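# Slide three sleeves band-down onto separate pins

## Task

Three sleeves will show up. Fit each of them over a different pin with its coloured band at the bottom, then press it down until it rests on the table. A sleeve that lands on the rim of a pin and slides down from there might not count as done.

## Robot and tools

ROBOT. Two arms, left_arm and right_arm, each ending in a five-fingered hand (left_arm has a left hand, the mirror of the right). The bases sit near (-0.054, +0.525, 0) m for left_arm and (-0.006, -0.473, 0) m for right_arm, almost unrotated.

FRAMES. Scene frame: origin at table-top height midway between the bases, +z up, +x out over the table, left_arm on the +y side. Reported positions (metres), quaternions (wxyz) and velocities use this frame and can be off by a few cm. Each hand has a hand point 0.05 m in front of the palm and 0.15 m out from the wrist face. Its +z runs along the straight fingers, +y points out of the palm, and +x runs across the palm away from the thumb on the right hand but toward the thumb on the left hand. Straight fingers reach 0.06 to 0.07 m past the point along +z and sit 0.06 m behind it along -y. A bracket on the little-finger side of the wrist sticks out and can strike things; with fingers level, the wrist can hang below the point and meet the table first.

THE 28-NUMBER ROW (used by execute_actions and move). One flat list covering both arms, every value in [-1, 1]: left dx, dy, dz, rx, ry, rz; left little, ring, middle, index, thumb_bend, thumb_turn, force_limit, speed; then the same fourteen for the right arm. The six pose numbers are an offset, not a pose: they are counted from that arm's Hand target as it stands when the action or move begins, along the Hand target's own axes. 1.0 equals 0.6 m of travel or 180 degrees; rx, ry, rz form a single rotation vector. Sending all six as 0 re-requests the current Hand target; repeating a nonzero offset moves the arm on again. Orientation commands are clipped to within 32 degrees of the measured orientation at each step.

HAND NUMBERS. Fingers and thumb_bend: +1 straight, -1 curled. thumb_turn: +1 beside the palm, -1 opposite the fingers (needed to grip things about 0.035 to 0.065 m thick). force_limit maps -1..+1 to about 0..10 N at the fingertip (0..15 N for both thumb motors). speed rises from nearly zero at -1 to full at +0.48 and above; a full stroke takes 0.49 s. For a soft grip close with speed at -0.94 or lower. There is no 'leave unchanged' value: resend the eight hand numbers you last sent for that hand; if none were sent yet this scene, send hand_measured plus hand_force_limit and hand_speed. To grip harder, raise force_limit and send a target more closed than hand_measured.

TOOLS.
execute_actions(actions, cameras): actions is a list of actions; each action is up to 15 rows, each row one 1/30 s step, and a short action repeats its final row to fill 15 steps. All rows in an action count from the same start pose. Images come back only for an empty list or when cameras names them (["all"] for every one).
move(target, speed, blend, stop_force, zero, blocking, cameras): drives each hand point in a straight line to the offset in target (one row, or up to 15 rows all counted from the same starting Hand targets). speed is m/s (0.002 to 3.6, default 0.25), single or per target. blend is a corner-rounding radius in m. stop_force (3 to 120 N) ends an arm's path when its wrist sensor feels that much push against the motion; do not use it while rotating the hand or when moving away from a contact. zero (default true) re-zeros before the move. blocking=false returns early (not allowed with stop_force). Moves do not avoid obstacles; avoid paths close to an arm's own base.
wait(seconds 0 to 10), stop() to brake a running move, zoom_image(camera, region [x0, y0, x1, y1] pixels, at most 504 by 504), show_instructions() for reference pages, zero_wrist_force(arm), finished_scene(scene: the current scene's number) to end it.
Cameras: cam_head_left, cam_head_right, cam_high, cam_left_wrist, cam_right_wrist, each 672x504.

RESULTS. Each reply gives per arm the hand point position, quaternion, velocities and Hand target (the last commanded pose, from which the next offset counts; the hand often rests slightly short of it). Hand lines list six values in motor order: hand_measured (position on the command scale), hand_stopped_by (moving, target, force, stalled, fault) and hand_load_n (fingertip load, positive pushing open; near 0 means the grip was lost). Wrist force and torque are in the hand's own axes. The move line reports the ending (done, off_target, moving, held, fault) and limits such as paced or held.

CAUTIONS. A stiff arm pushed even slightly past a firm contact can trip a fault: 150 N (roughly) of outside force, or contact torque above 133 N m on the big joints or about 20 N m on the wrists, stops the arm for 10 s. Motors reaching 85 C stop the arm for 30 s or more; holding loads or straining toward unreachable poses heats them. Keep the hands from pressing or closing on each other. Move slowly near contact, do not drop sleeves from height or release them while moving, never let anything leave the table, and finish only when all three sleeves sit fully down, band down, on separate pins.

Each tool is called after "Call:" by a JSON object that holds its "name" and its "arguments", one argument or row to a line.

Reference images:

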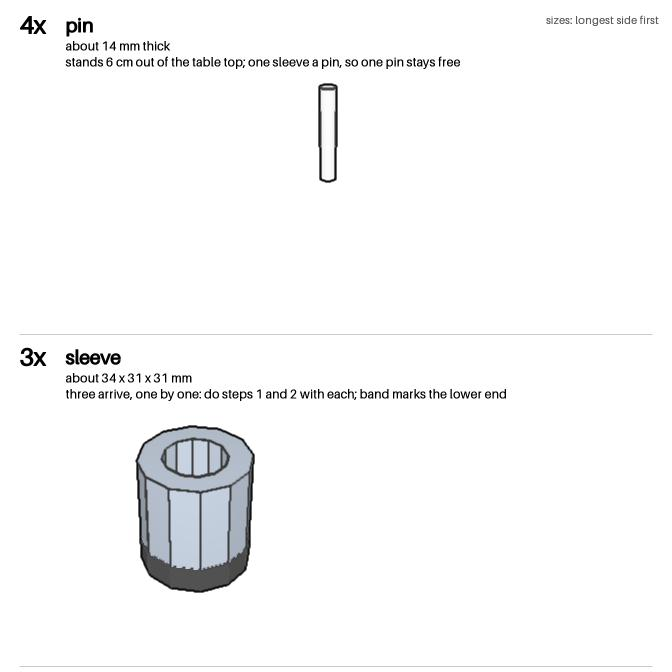

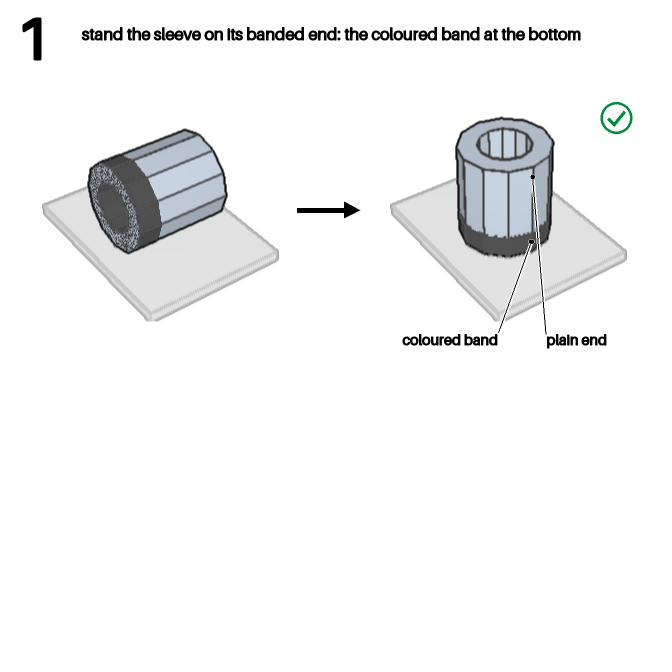

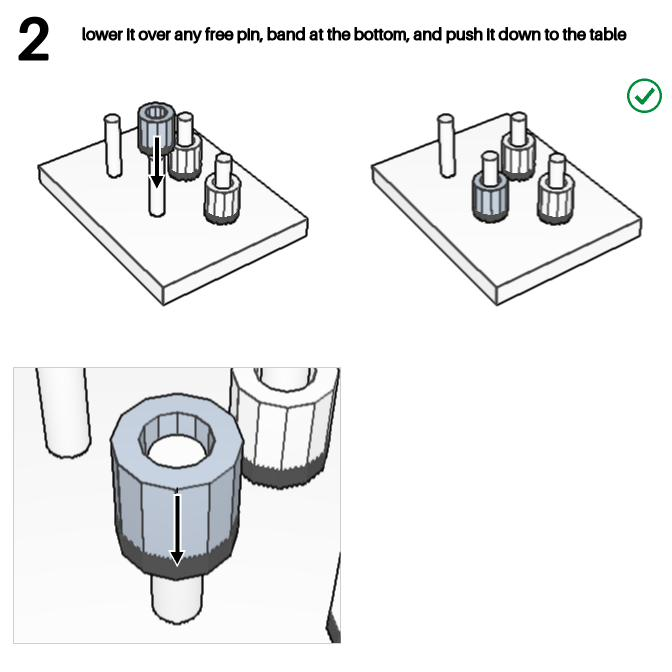

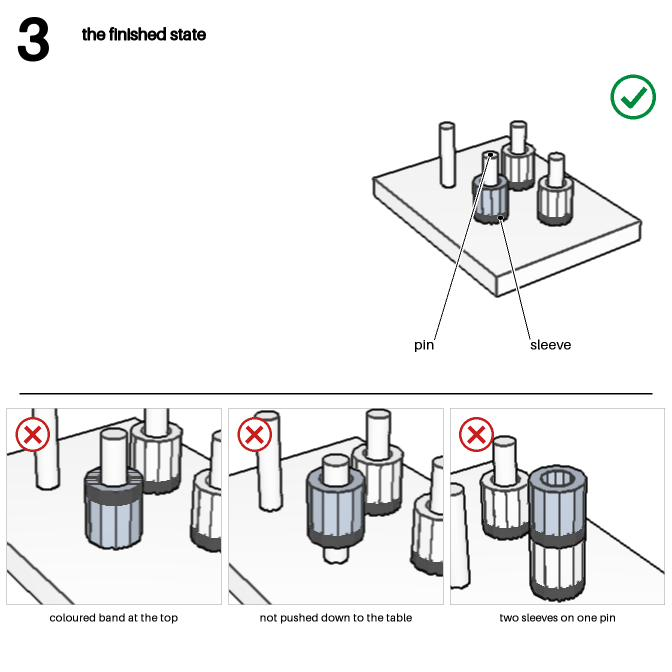

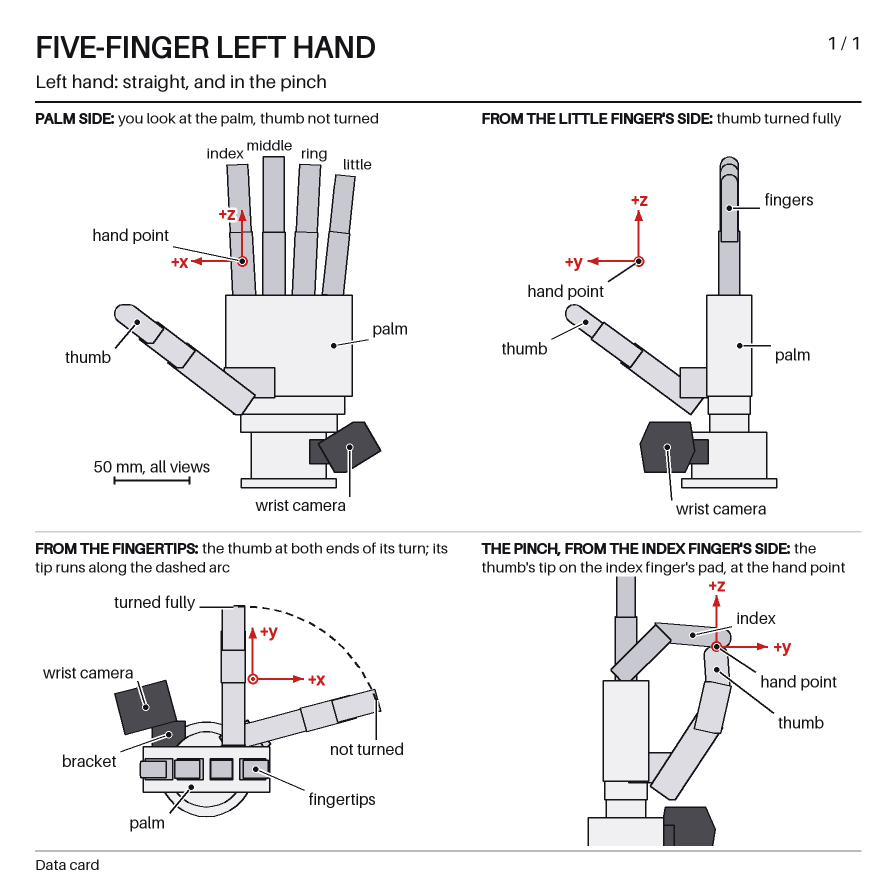

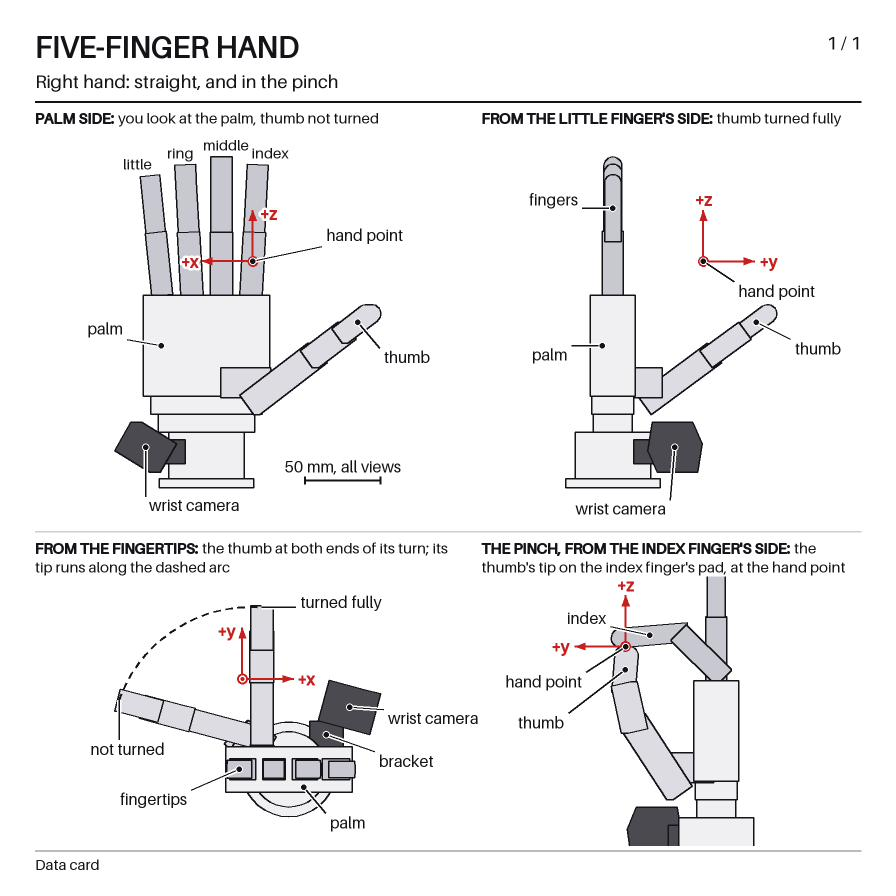

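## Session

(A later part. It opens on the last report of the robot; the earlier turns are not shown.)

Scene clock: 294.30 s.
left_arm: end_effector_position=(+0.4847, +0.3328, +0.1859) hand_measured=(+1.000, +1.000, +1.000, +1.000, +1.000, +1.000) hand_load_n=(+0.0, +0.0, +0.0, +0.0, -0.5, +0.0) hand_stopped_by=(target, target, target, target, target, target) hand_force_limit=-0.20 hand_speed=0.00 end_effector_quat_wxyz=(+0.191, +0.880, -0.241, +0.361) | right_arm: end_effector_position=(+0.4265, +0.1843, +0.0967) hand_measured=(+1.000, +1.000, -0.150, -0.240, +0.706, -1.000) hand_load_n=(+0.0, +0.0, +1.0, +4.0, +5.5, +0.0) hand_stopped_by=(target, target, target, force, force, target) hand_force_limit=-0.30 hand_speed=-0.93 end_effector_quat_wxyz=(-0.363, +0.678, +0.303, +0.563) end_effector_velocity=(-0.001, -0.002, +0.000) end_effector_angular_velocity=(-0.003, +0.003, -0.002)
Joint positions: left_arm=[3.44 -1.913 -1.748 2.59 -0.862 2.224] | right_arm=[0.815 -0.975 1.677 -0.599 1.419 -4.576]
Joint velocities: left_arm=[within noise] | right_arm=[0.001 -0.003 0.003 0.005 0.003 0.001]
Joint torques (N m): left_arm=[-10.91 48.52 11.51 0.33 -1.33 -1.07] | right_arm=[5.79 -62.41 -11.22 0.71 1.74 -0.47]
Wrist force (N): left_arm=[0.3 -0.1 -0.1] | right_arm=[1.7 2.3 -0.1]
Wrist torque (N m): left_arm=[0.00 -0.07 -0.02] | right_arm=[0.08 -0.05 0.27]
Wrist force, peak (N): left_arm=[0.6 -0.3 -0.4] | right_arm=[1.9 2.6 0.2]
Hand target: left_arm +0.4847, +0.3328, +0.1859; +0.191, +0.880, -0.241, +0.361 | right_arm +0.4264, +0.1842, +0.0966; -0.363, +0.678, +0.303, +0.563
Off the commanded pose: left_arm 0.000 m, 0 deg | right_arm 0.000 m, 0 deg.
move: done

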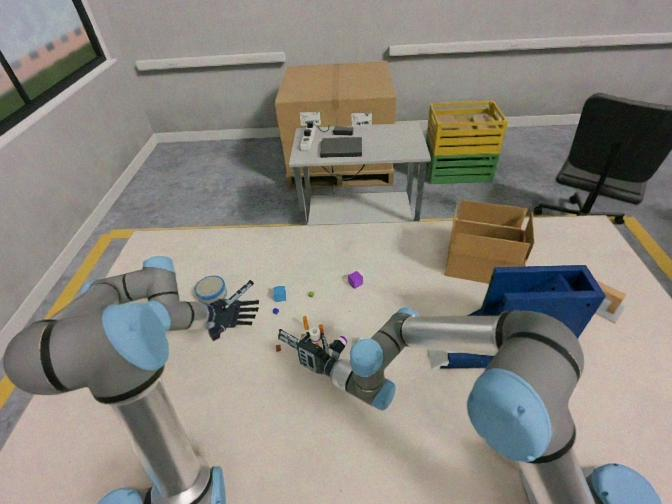

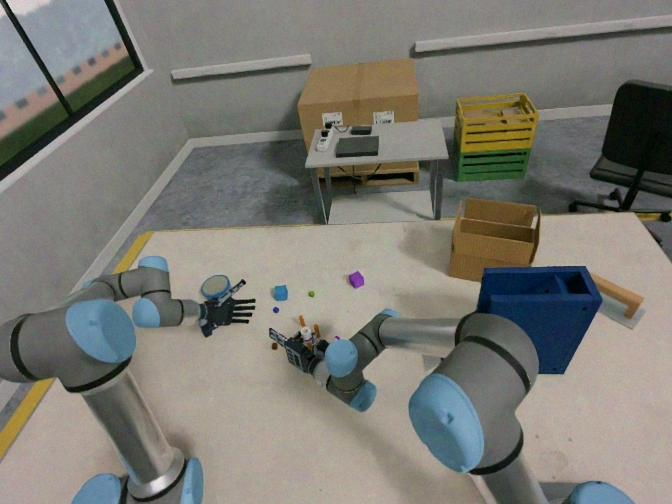

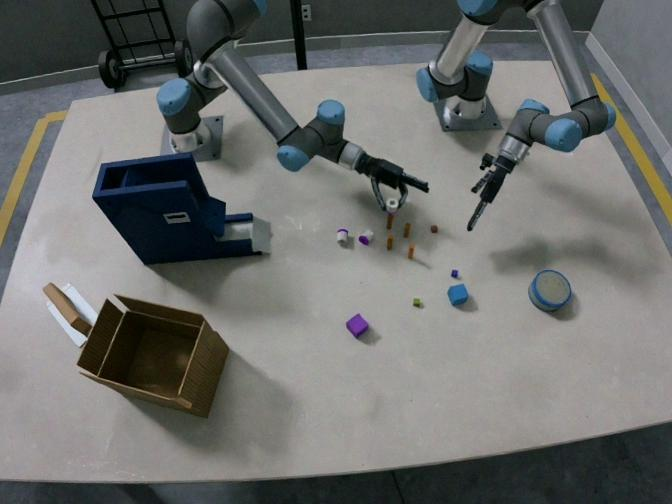

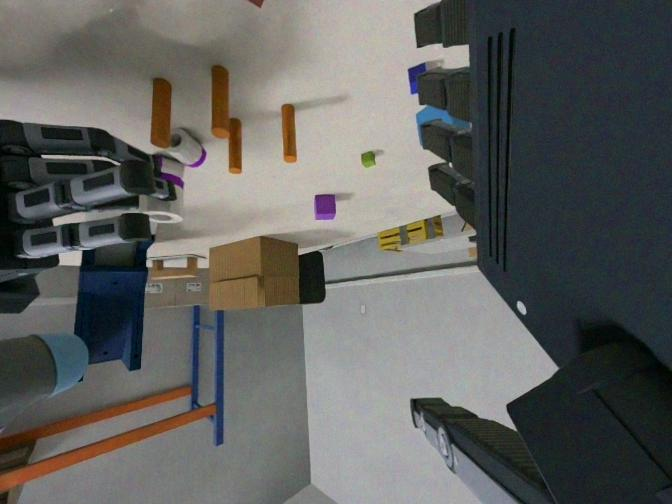

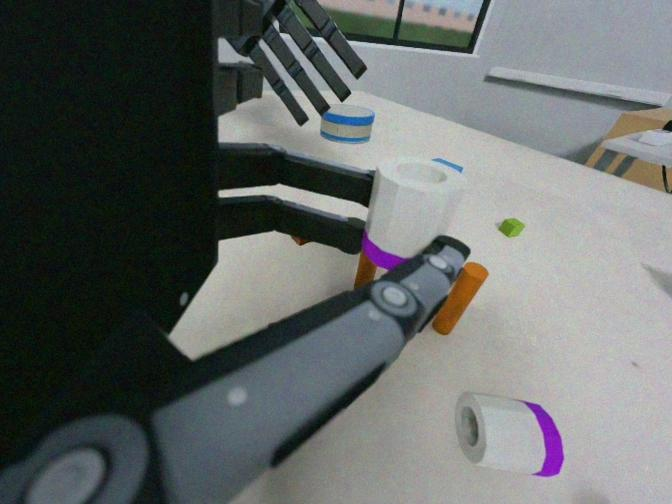

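Call:
{"name": "move", "arguments": {
  "target": [0,0,0,0,0,0, 1,1,1,1,1,1,-0.2,0.0, -0.024,-0.0003,-0.0022,0,0,0, 1,1,-0.15,-0.35,0.4,-1,-0.3,-0.93],
  "speed": 0.05,
  "stop_force": 4,
  "cameras": ["all"]
}}

Call:
{"name": "zoom_image", "arguments": {
  "camera": "cam_left_wrist",
  "region": [110, 70, 220, 240]
}}

Call:
{"name": "zoom_image", "arguments": {
  "camera": "cam_high",
  "region": [370, 190, 410, 240]
}}

Call:
{"name": "zoom_image", "arguments": {
  "camera": "cam_head_left",
  "region": [295, 315, 335, 365]
}}

Call:
{"name": "zoom_image", "arguments": {
  "camera": "cam_head_right",
  "region": [285, 315, 325, 365]
}}

Scene clock: 323.93 s.
left_arm: end_effector_position=(+0.4847, +0.3328, +0.1859) hand_measured=(+1.000, +1.000, +1.000, +1.000, +1.000, +1.000) hand_load_n=(+0.0, +0.0, +0.0, +0.0, +0.0, +0.0) hand_stopped_by=(target, target, target, target, target, target) hand_force_limit=-0.20 hand_speed=0.00 end_effector_quat_wxyz=(+0.191, +0.880, -0.241, +0.361) | right_arm: end_effector_position=(+0.4229, +0.1832, +0.0826) hand_measured=(+1.000, +1.000, -0.150, -0.240, +0.706, -1.000) hand_load_n=(+0.0, +0.0, +1.5, +4.0, +5.5, +0.0) hand_stopped_by=(target, target, target, force, force, target) hand_force_limit=-0.30 hand_speed=-0.93 end_effector_quat_wxyz=(-0.363, +0.678, +0.303, +0.563)
Joint positions: left_arm=[3.44 -1.913 -1.748 2.59 -0.862 2.224] | right_arm=[0.818 -0.957 1.694 -0.632 1.423 -4.575]
Joint torques (N m): left_arm=[-8.79 49.19 11.81 0.33 -0.88 -0.94] | right_arm=[-5.72 -61.95 -30.13 0.62 -1.68 0.76]
Wrist force (N): left_arm=[0.5 -0.2 -0.2] | right_arm=[1.7 2.5 0.0]
Wrist torque (N m): left_arm=[0.00 -0.10 -0.01] | right_arm=[0.11 -0.06 0.28]
Wrist force, peak (N): left_arm=[0.8 -0.2 -0.2] | right_arm=[1.9 2.7 0.1]
Hand target: left_arm +0.4847, +0.3328, +0.1859; +0.191, +0.880, -0.241, +0.361 | right_arm +0.4229, +0.1832, +0.0826; -0.363, +0.678, +0.303, +0.563
Off the commanded pose: left_arm 0.000 m, 0 deg | right_arm 0.000 m, 0 deg.
move: done

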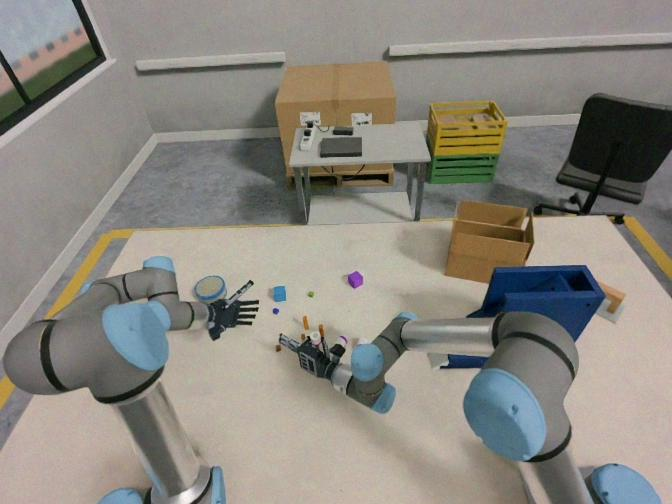

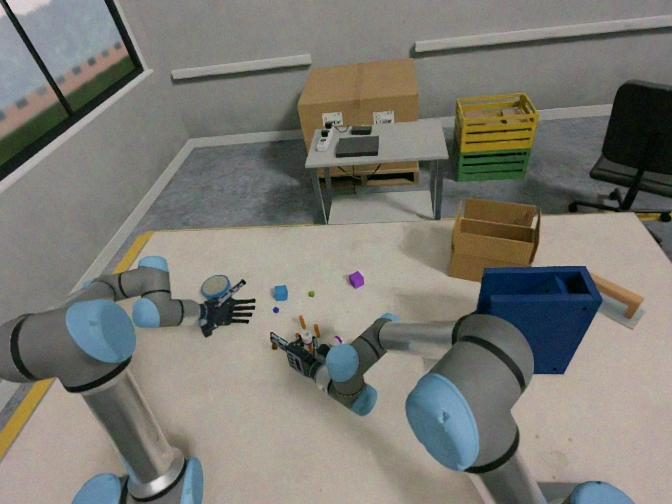

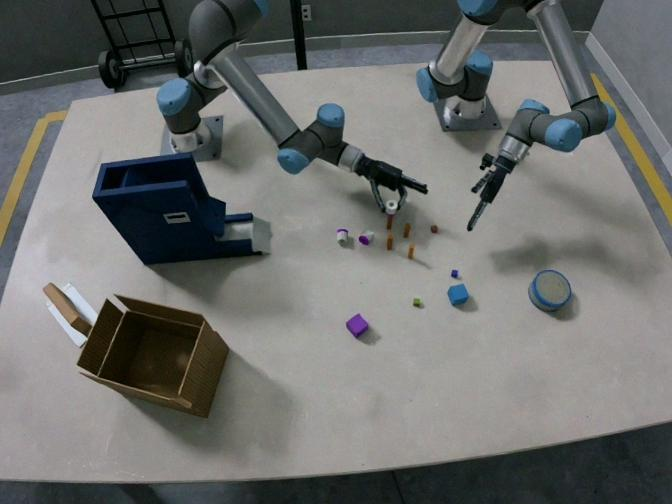

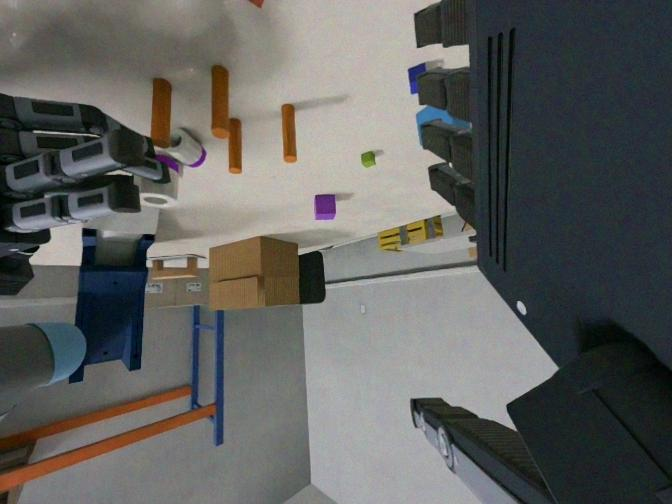

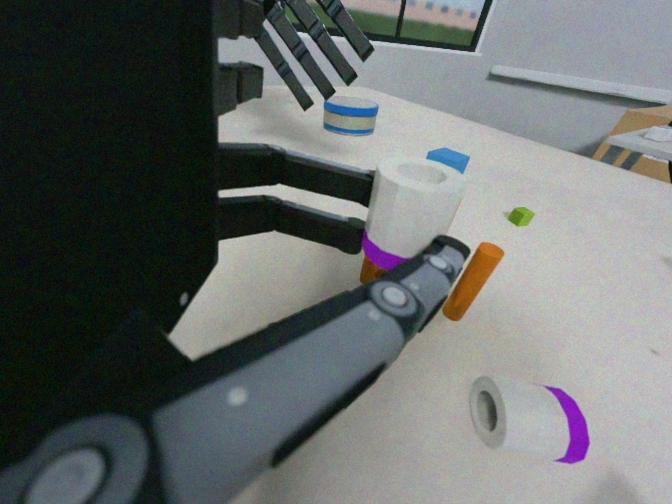

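Scaled by 2.965 from the camera's 672x504 image, which has a finer 960x720 frame.

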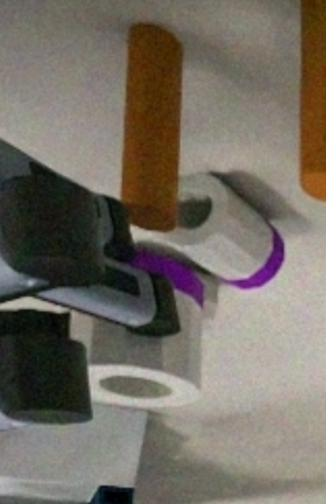

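Scaled by 10.080 from the camera's 672x504 image, which has a finer 960x720 frame.

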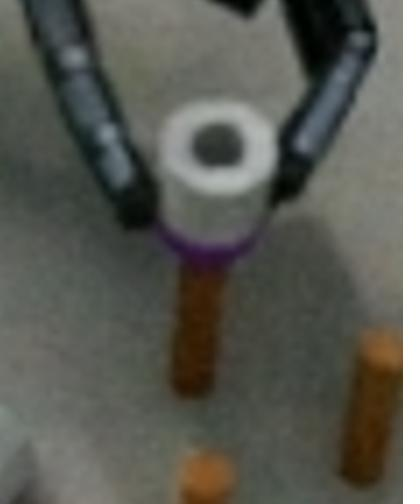

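Scaled by 10.080 from the camera's 672x504 image, which has a finer 960x720 frame.

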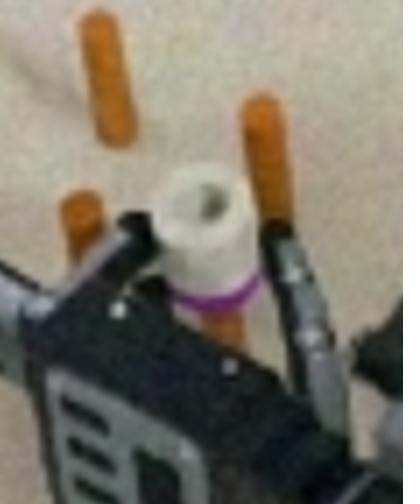

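Scaled by 10.080 from the camera's 672x504 image, which has a finer 960x720 frame.

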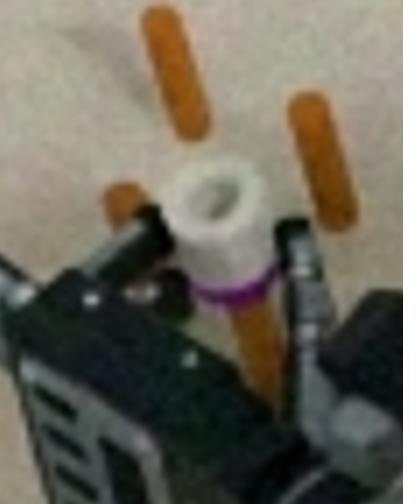

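Call:
{"name": "move", "arguments": {
  "target": [0,0,0,0,0,0, 1,1,1,1,1,1,-0.2,0.0, -0.0574,0.0088,0.006,0,0,0, 1,1,-0.15,-0.35,0.4,-1,-0.3,-0.93],
  "speed": 0.025,
  "stop_force": 3.5,
  "cameras": ["all"]
}}

Call:
{"name": "zoom_image", "arguments": {
  "camera": "cam_left_wrist",
  "region": [110, 70, 220, 240]
}}

Call:
{"name": "zoom_image", "arguments": {
  "camera": "cam_high",
  "region": [370, 190, 410, 240]
}}

Call:
{"name": "zoom_image", "arguments": {
  "camera": "cam_head_left",
  "region": [295, 315, 335, 365]
}}

Scene clock: 334.67 s.
left_arm: end_effector_position=(+0.4847, +0.3328, +0.1859) hand_measured=(+1.000, +1.000, +1.000, +1.000, +1.000, +1.000) hand_load_n=(+0.0, +0.0, +0.0, +0.0, +0.0, +0.0) hand_stopped_by=(target, target, target, target, target, target) hand_force_limit=-0.20 hand_speed=0.00 end_effector_quat_wxyz=(+0.191, +0.880, -0.241, +0.361) | right_arm: end_effector_position=(+0.4229, +0.1832, +0.0476) hand_measured=(+1.000, +1.000, -0.150, -0.240, +0.706, -1.000) hand_load_n=(+0.0, +0.0, +1.0, +4.0, +6.0, +0.0) hand_stopped_by=(target, target, target, force, force, target) hand_force_limit=-0.30 hand_speed=-0.93 end_effector_quat_wxyz=(-0.363, +0.678, +0.303, +0.563)
Joint positions: left_arm=[3.44 -1.913 -1.748 2.59 -0.862 2.224] | right_arm=[0.818 -0.899 1.708 -0.705 1.423 -4.575]
Joint torques (N m): left_arm=[-7.84 48.77 12.61 0.38 -0.79 -0.84] | right_arm=[4.85 -63.45 -26.87 0.72 1.89 -0.51]
Wrist force (N): left_arm=[0.5 -0.2 -0.2] | right_arm=[1.5 2.5 0.1]
Wrist torque (N m): left_arm=[0.00 -0.11 0.00] | right_arm=[0.10 -0.02 0.27]
Wrist force, peak (N): left_arm=[0.5 -0.4 -0.4] | right_arm=[1.9 2.8 0.0]
Hand target: left_arm +0.4847, +0.3328, +0.1859; +0.191, +0.880, -0.241, +0.361 | right_arm +0.4229, +0.1832, +0.0476; -0.363, +0.678, +0.303, +0.563
Off the commanded pose: left_arm 0.000 m, 0 deg | right_arm 0.000 m, 0 deg.
move: done

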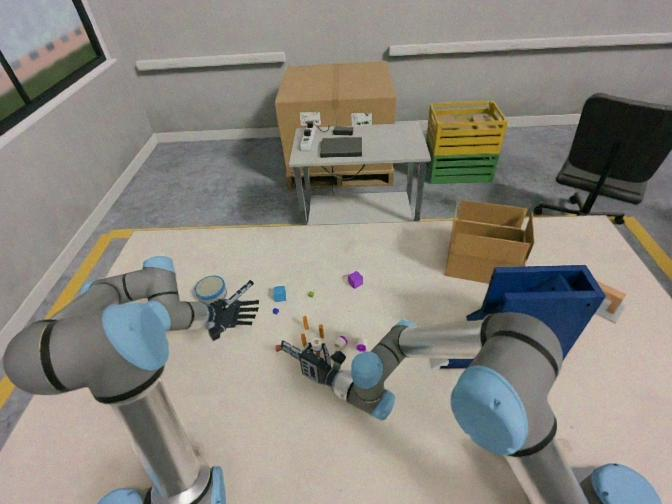

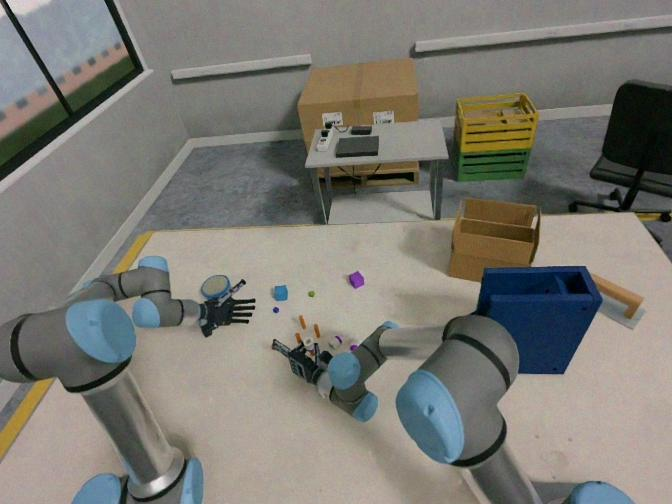

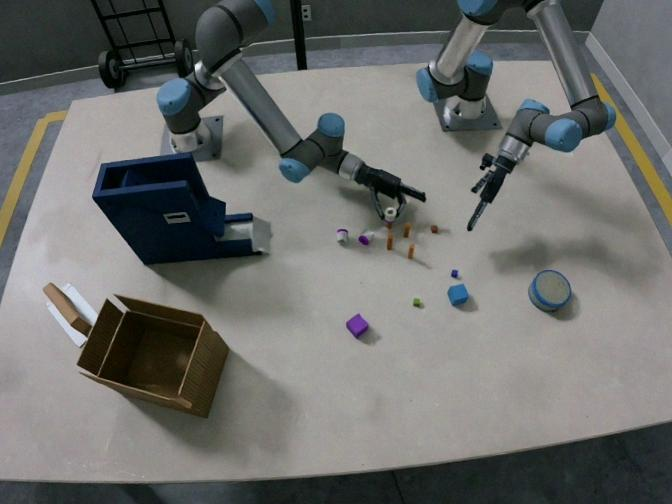

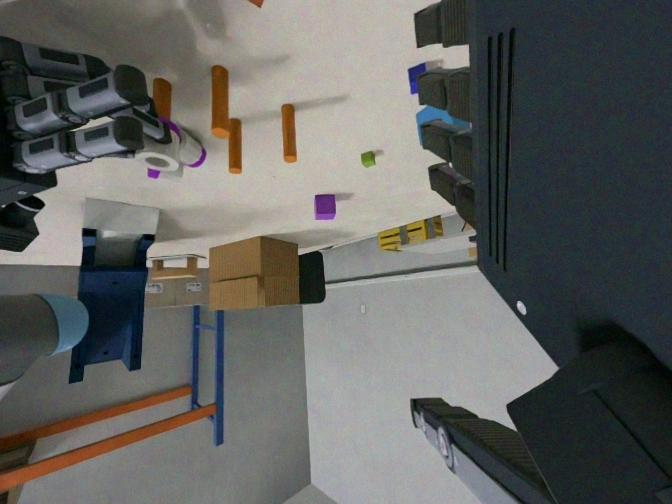

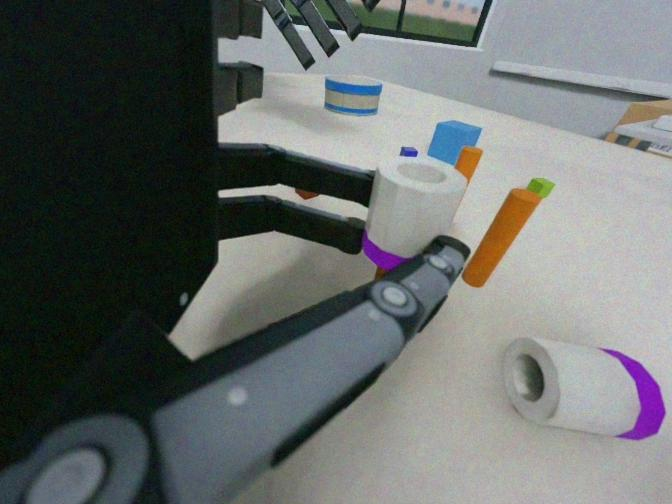

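Scaled by 2.965 from the camera's 672x504 image, which has a finer 960x720 frame.

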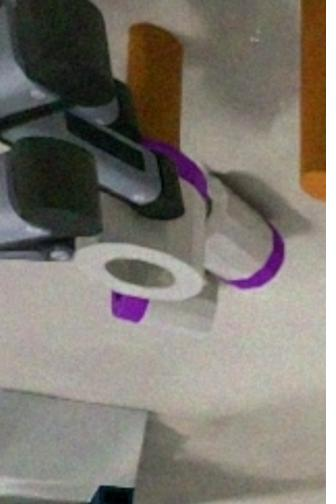

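Scaled by 10.080 from the camera's 672x504 image, which has a finer 960x720 frame.

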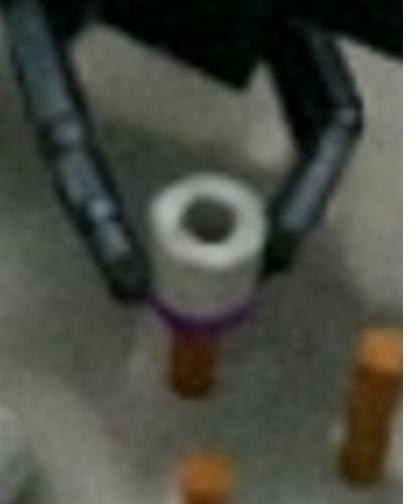

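Scaled by 10.080 from the camera's 672x504 image, which has a finer 960x720 frame.

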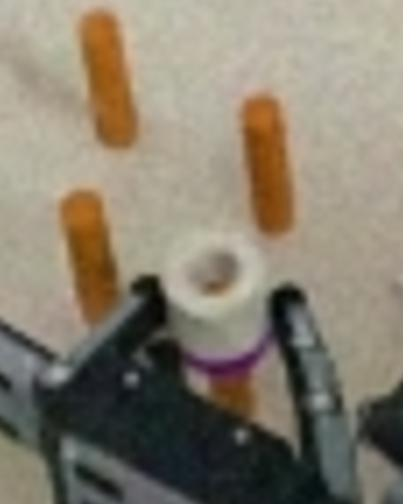

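Call:
{"name": "move", "arguments": {
  "target": [0,0,0,0,0,0, 1,1,1,1,1,1,-0.2,0.0, -0.0361,0.0056,0.0038,0,0,0, 1,1,-0.15,-0.35,0.4,-1,-0.3,-0.93],
  "speed": 0.025,
  "stop_force": 3.5,
  "cameras": ["cam_left_wrist","cam_high","cam_right_wrist","cam_head_left"]
}}

Call:
{"name": "zoom_image", "arguments": {
  "camera": "cam_left_wrist",
  "region": [60, 30, 260, 230]
}}

Call:
{"name": "zoom_image", "arguments": {
  "camera": "cam_high",
  "region": [340, 170, 420, 250]
}}

Call:
{"name": "zoom_image", "arguments": {
  "camera": "cam_head_left",
  "region": [295, 315, 335, 365]
}}

Scene clock: 341.40 s.
left_arm: end_effector_position=(+0.4847, +0.3328, +0.1859) hand_measured=(+1.000, +1.000, +1.000, +1.000, +1.000, +1.000) hand_load_n=(+0.0, +0.0, +0.0, +0.0, +0.0, +0.0) hand_stopped_by=(target, target, target, target, target, target) hand_force_limit=-0.20 hand_speed=0.00 end_effector_quat_wxyz=(+0.191, +0.880, -0.241, +0.361) | right_arm: end_effector_position=(+0.4229, +0.1832, +0.0255) hand_measured=(+1.000, +1.000, -0.150, -0.240, +0.706, -1.000) hand_load_n=(+0.0, +0.0, +1.0, +4.0, +6.0, +0.0) hand_stopped_by=(target, target, target, force, force, target) hand_force_limit=-0.30 hand_speed=-0.93 end_effector_quat_wxyz=(-0.363, +0.678, +0.303, +0.563)
Joint positions: left_arm=[3.44 -1.913 -1.748 2.59 -0.862 2.224] | right_arm=[0.818 -0.861 1.713 -0.748 1.423 -4.575]
Joint torques (N m): left_arm=[-8.38 48.68 12.4 0.36 -0.64 -0.66] | right_arm=[-6.63 -63.34 -22.9 0.62 -1.63 0.46]
Wrist force (N): left_arm=[0.3 -0.5 -0.2] | right_arm=[1.6 2.5 0.0]
Wrist torque (N m): left_arm=[-0.04 -0.07 -0.01] | right_arm=[0.10 -0.03 0.27]
Wrist force, peak (N): left_arm=[0.7 -0.2 -0.4] | right_arm=[1.8 2.6 0.0]
Hand target: left_arm +0.4847, +0.3328, +0.1859; +0.191, +0.880, -0.241, +0.361 | right_arm +0.4230, +0.1832, +0.0255; -0.363, +0.678, +0.303, +0.563
Off the commanded pose: left_arm 0.000 m, 0 deg | right_arm 0.000 m, 0 deg.
move: done
Images, in order (width x height): cam_head_left 672x504, cam_high 672x504, cam_left_wrist 672x504, cam_right_wrist 672x504.

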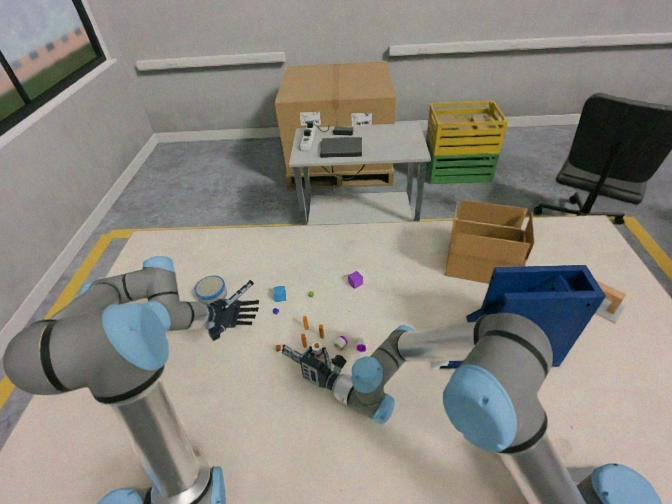

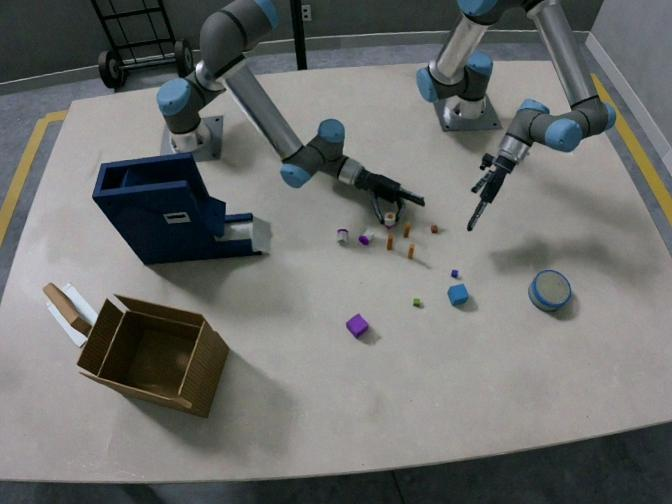

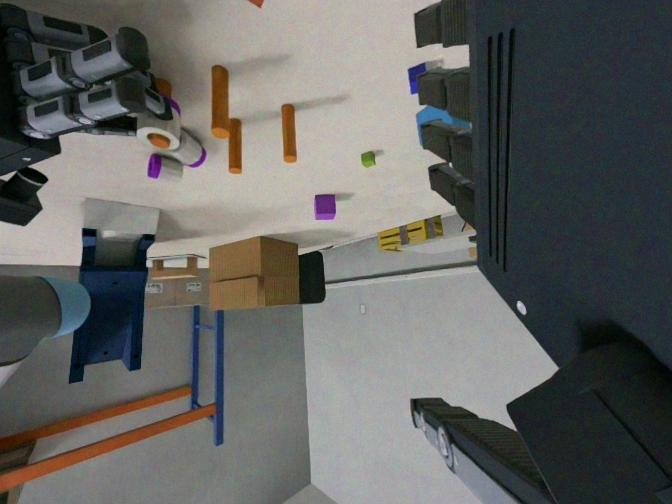

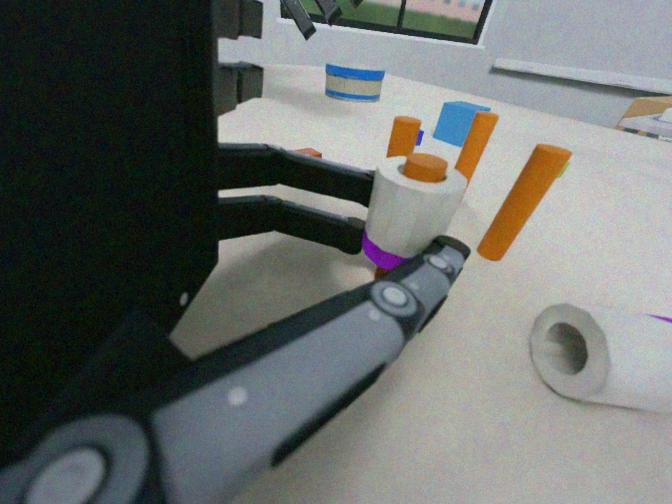

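Scaled by 2.520 from the camera's 672x504 image, which has a finer 960x720 frame.

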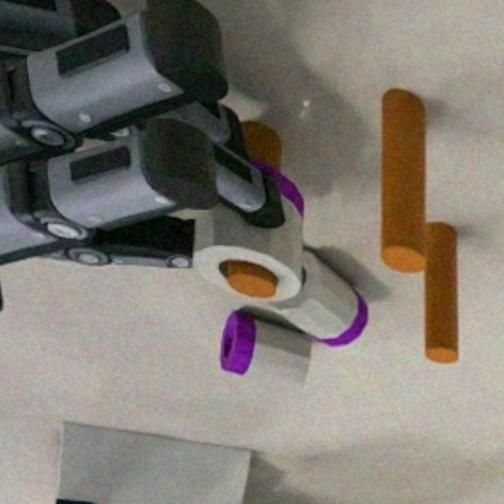

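Scaled by 6.300 from the camera's 672x504 image, which has a finer 960x720 frame.

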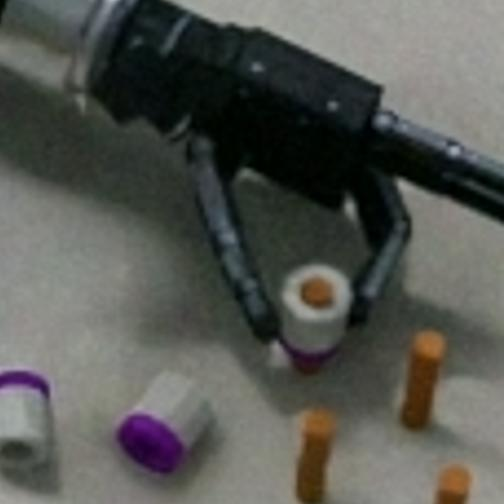

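Scaled by 10.080 from the camera's 672x504 image, which has a finer 960x720 frame.

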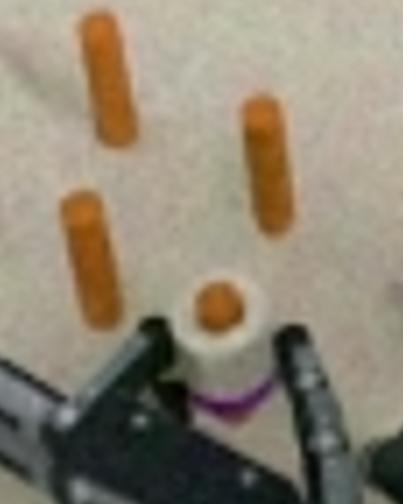

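Call:
{"name": "move", "arguments": {
  "target": [0,0,0,0,0,0, 1,1,1,1,1,1,-0.2,0.0, -0.0197,0.003,0.0021,0,0,0, 1,1,-0.15,-0.35,0.4,-1,-0.3,-0.93],
  "speed": 0.02,
  "stop_force": 3.5,
  "cameras": ["cam_left_wrist","cam_high","cam_right_wrist","cam_head_left"]
}}

Call:
{"name": "zoom_image", "arguments": {
  "camera": "cam_left_wrist",
  "region": [60, 30, 260, 230]
}}

Call:
{"name": "zoom_image", "arguments": {
  "camera": "cam_high",
  "region": [340, 170, 420, 250]
}}

Call:
{"name": "zoom_image", "arguments": {
  "camera": "cam_right_wrist",
  "region": [330, 120, 530, 320]
}}

Scene clock: 345.97 s.
left_arm: end_effector_position=(+0.4847, +0.3328, +0.1859) hand_measured=(+1.000, +1.000, +1.000, +1.000, +1.000, +1.000) hand_load_n=(+0.0, +0.0, +0.0, +0.0, +0.0, +0.0) hand_stopped_by=(target, target, target, target, target, target) hand_force_limit=-0.20 hand_speed=0.00 end_effector_quat_wxyz=(+0.191, +0.880, -0.241, +0.361) | right_arm: end_effector_position=(+0.4230, +0.1832, +0.0135) hand_measured=(+1.000, +1.000, -0.150, -0.240, +0.706, -1.000) hand_load_n=(+0.0, +0.0, +1.5, +4.0, +5.5, +0.0) hand_stopped_by=(target, target, target, force, force, target) hand_force_limit=-0.30 hand_speed=-0.93 end_effector_quat_wxyz=(-0.363, +0.678, +0.303, +0.563)
Joint positions: left_arm=[3.44 -1.913 -1.748 2.59 -0.862 2.224] | right_arm=[0.818 -0.839 1.714 -0.772 1.423 -4.575]
Joint torques (N m): left_arm=[-7.84 48.98 12.4 0.2 -0.57 -0.76] | right_arm=[5.36 -64 -14.28 0.71 1.94 -1.16]
Wrist force (N): left_arm=[0.3 -0.1 -0.2] | right_arm=[1.7 2.3 0.1]
Wrist torque (N m): left_arm=[0.01 -0.08 -0.02] | right_arm=[0.06 -0.03 0.27]
Wrist force, peak (N): left_arm=[0.7 -0.1 -0.3] | right_arm=[2.0 2.5 0.1]
Hand target: left_arm +0.4847, +0.3328, +0.1859; +0.191, +0.880, -0.241, +0.361 | right_arm +0.4230, +0.1832, +0.0135; -0.363, +0.678, +0.303, +0.563
Off the commanded pose: left_arm 0.000 m, 0 deg | right_arm 0.000 m, 0 deg.
move: done
Images, in order (width x height): cam_head_left 672x504, cam_high 672x504, cam_left_wrist 672x504, cam_right_wrist 672x504.

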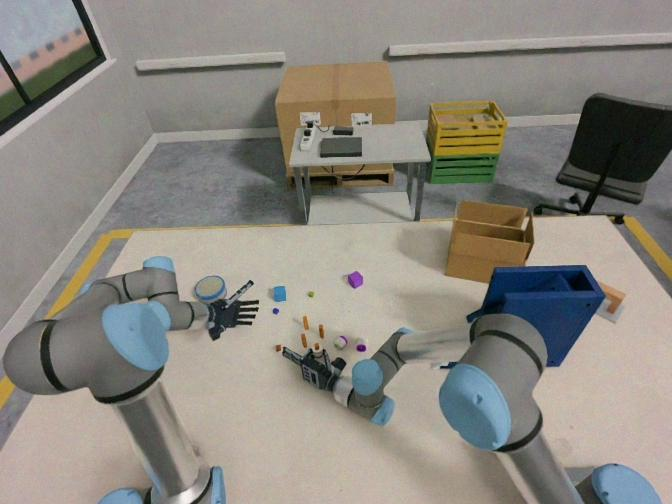

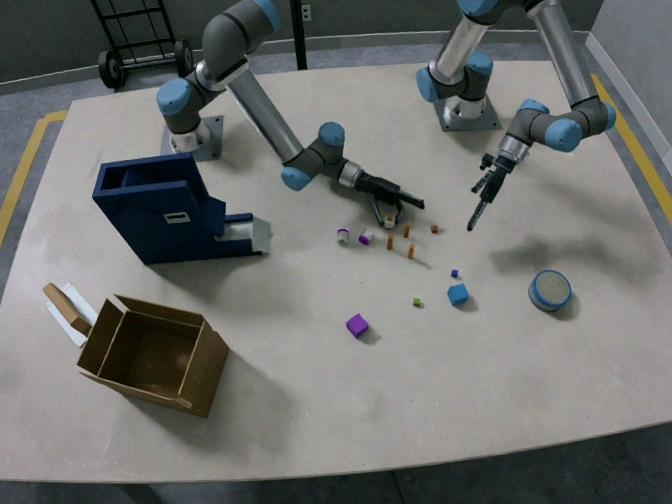

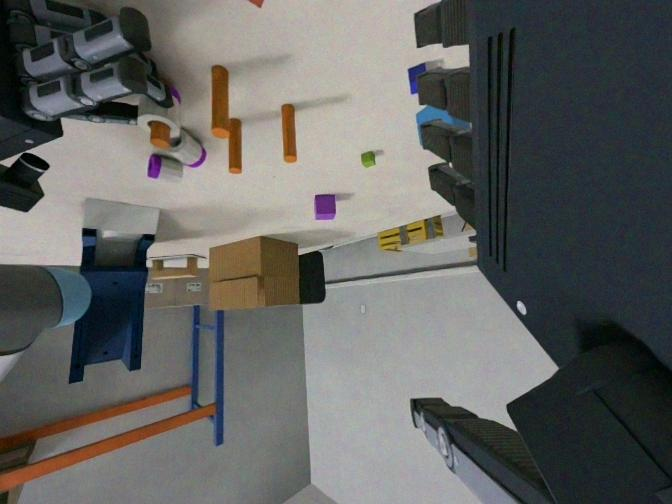

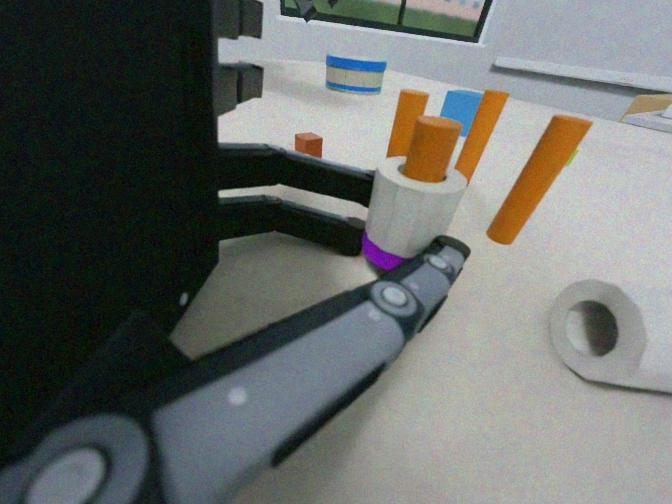

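Scaled by 2.520 from the camera's 672x504 image, which has a finer 960x720 frame.

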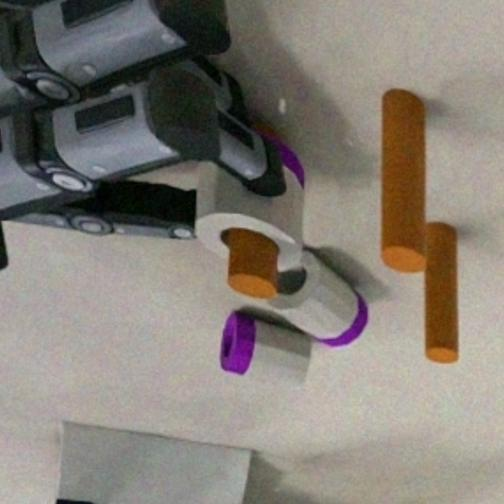

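Scaled by 6.300 from the camera's 672x504 image, which has a finer 960x720 frame.

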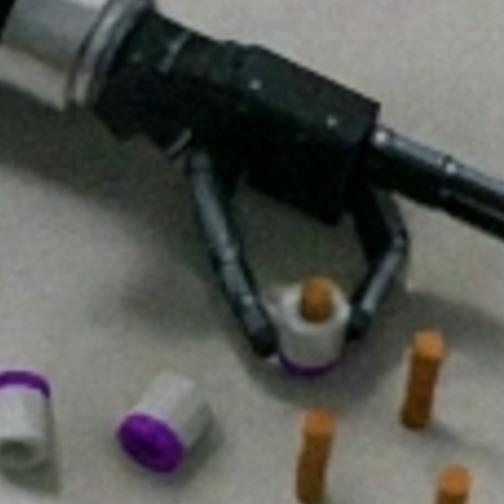

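Scaled by 2.520 from the camera's 672x504 image, which has a finer 960x720 frame.

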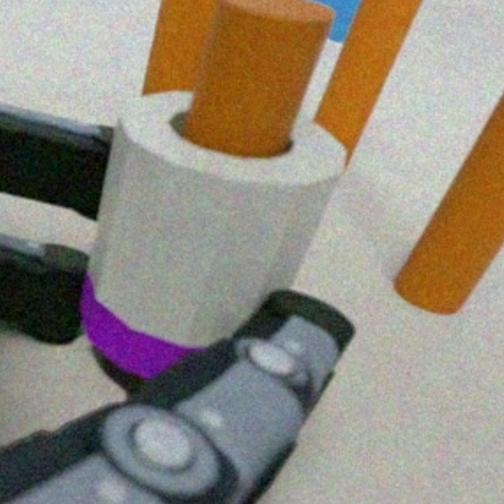

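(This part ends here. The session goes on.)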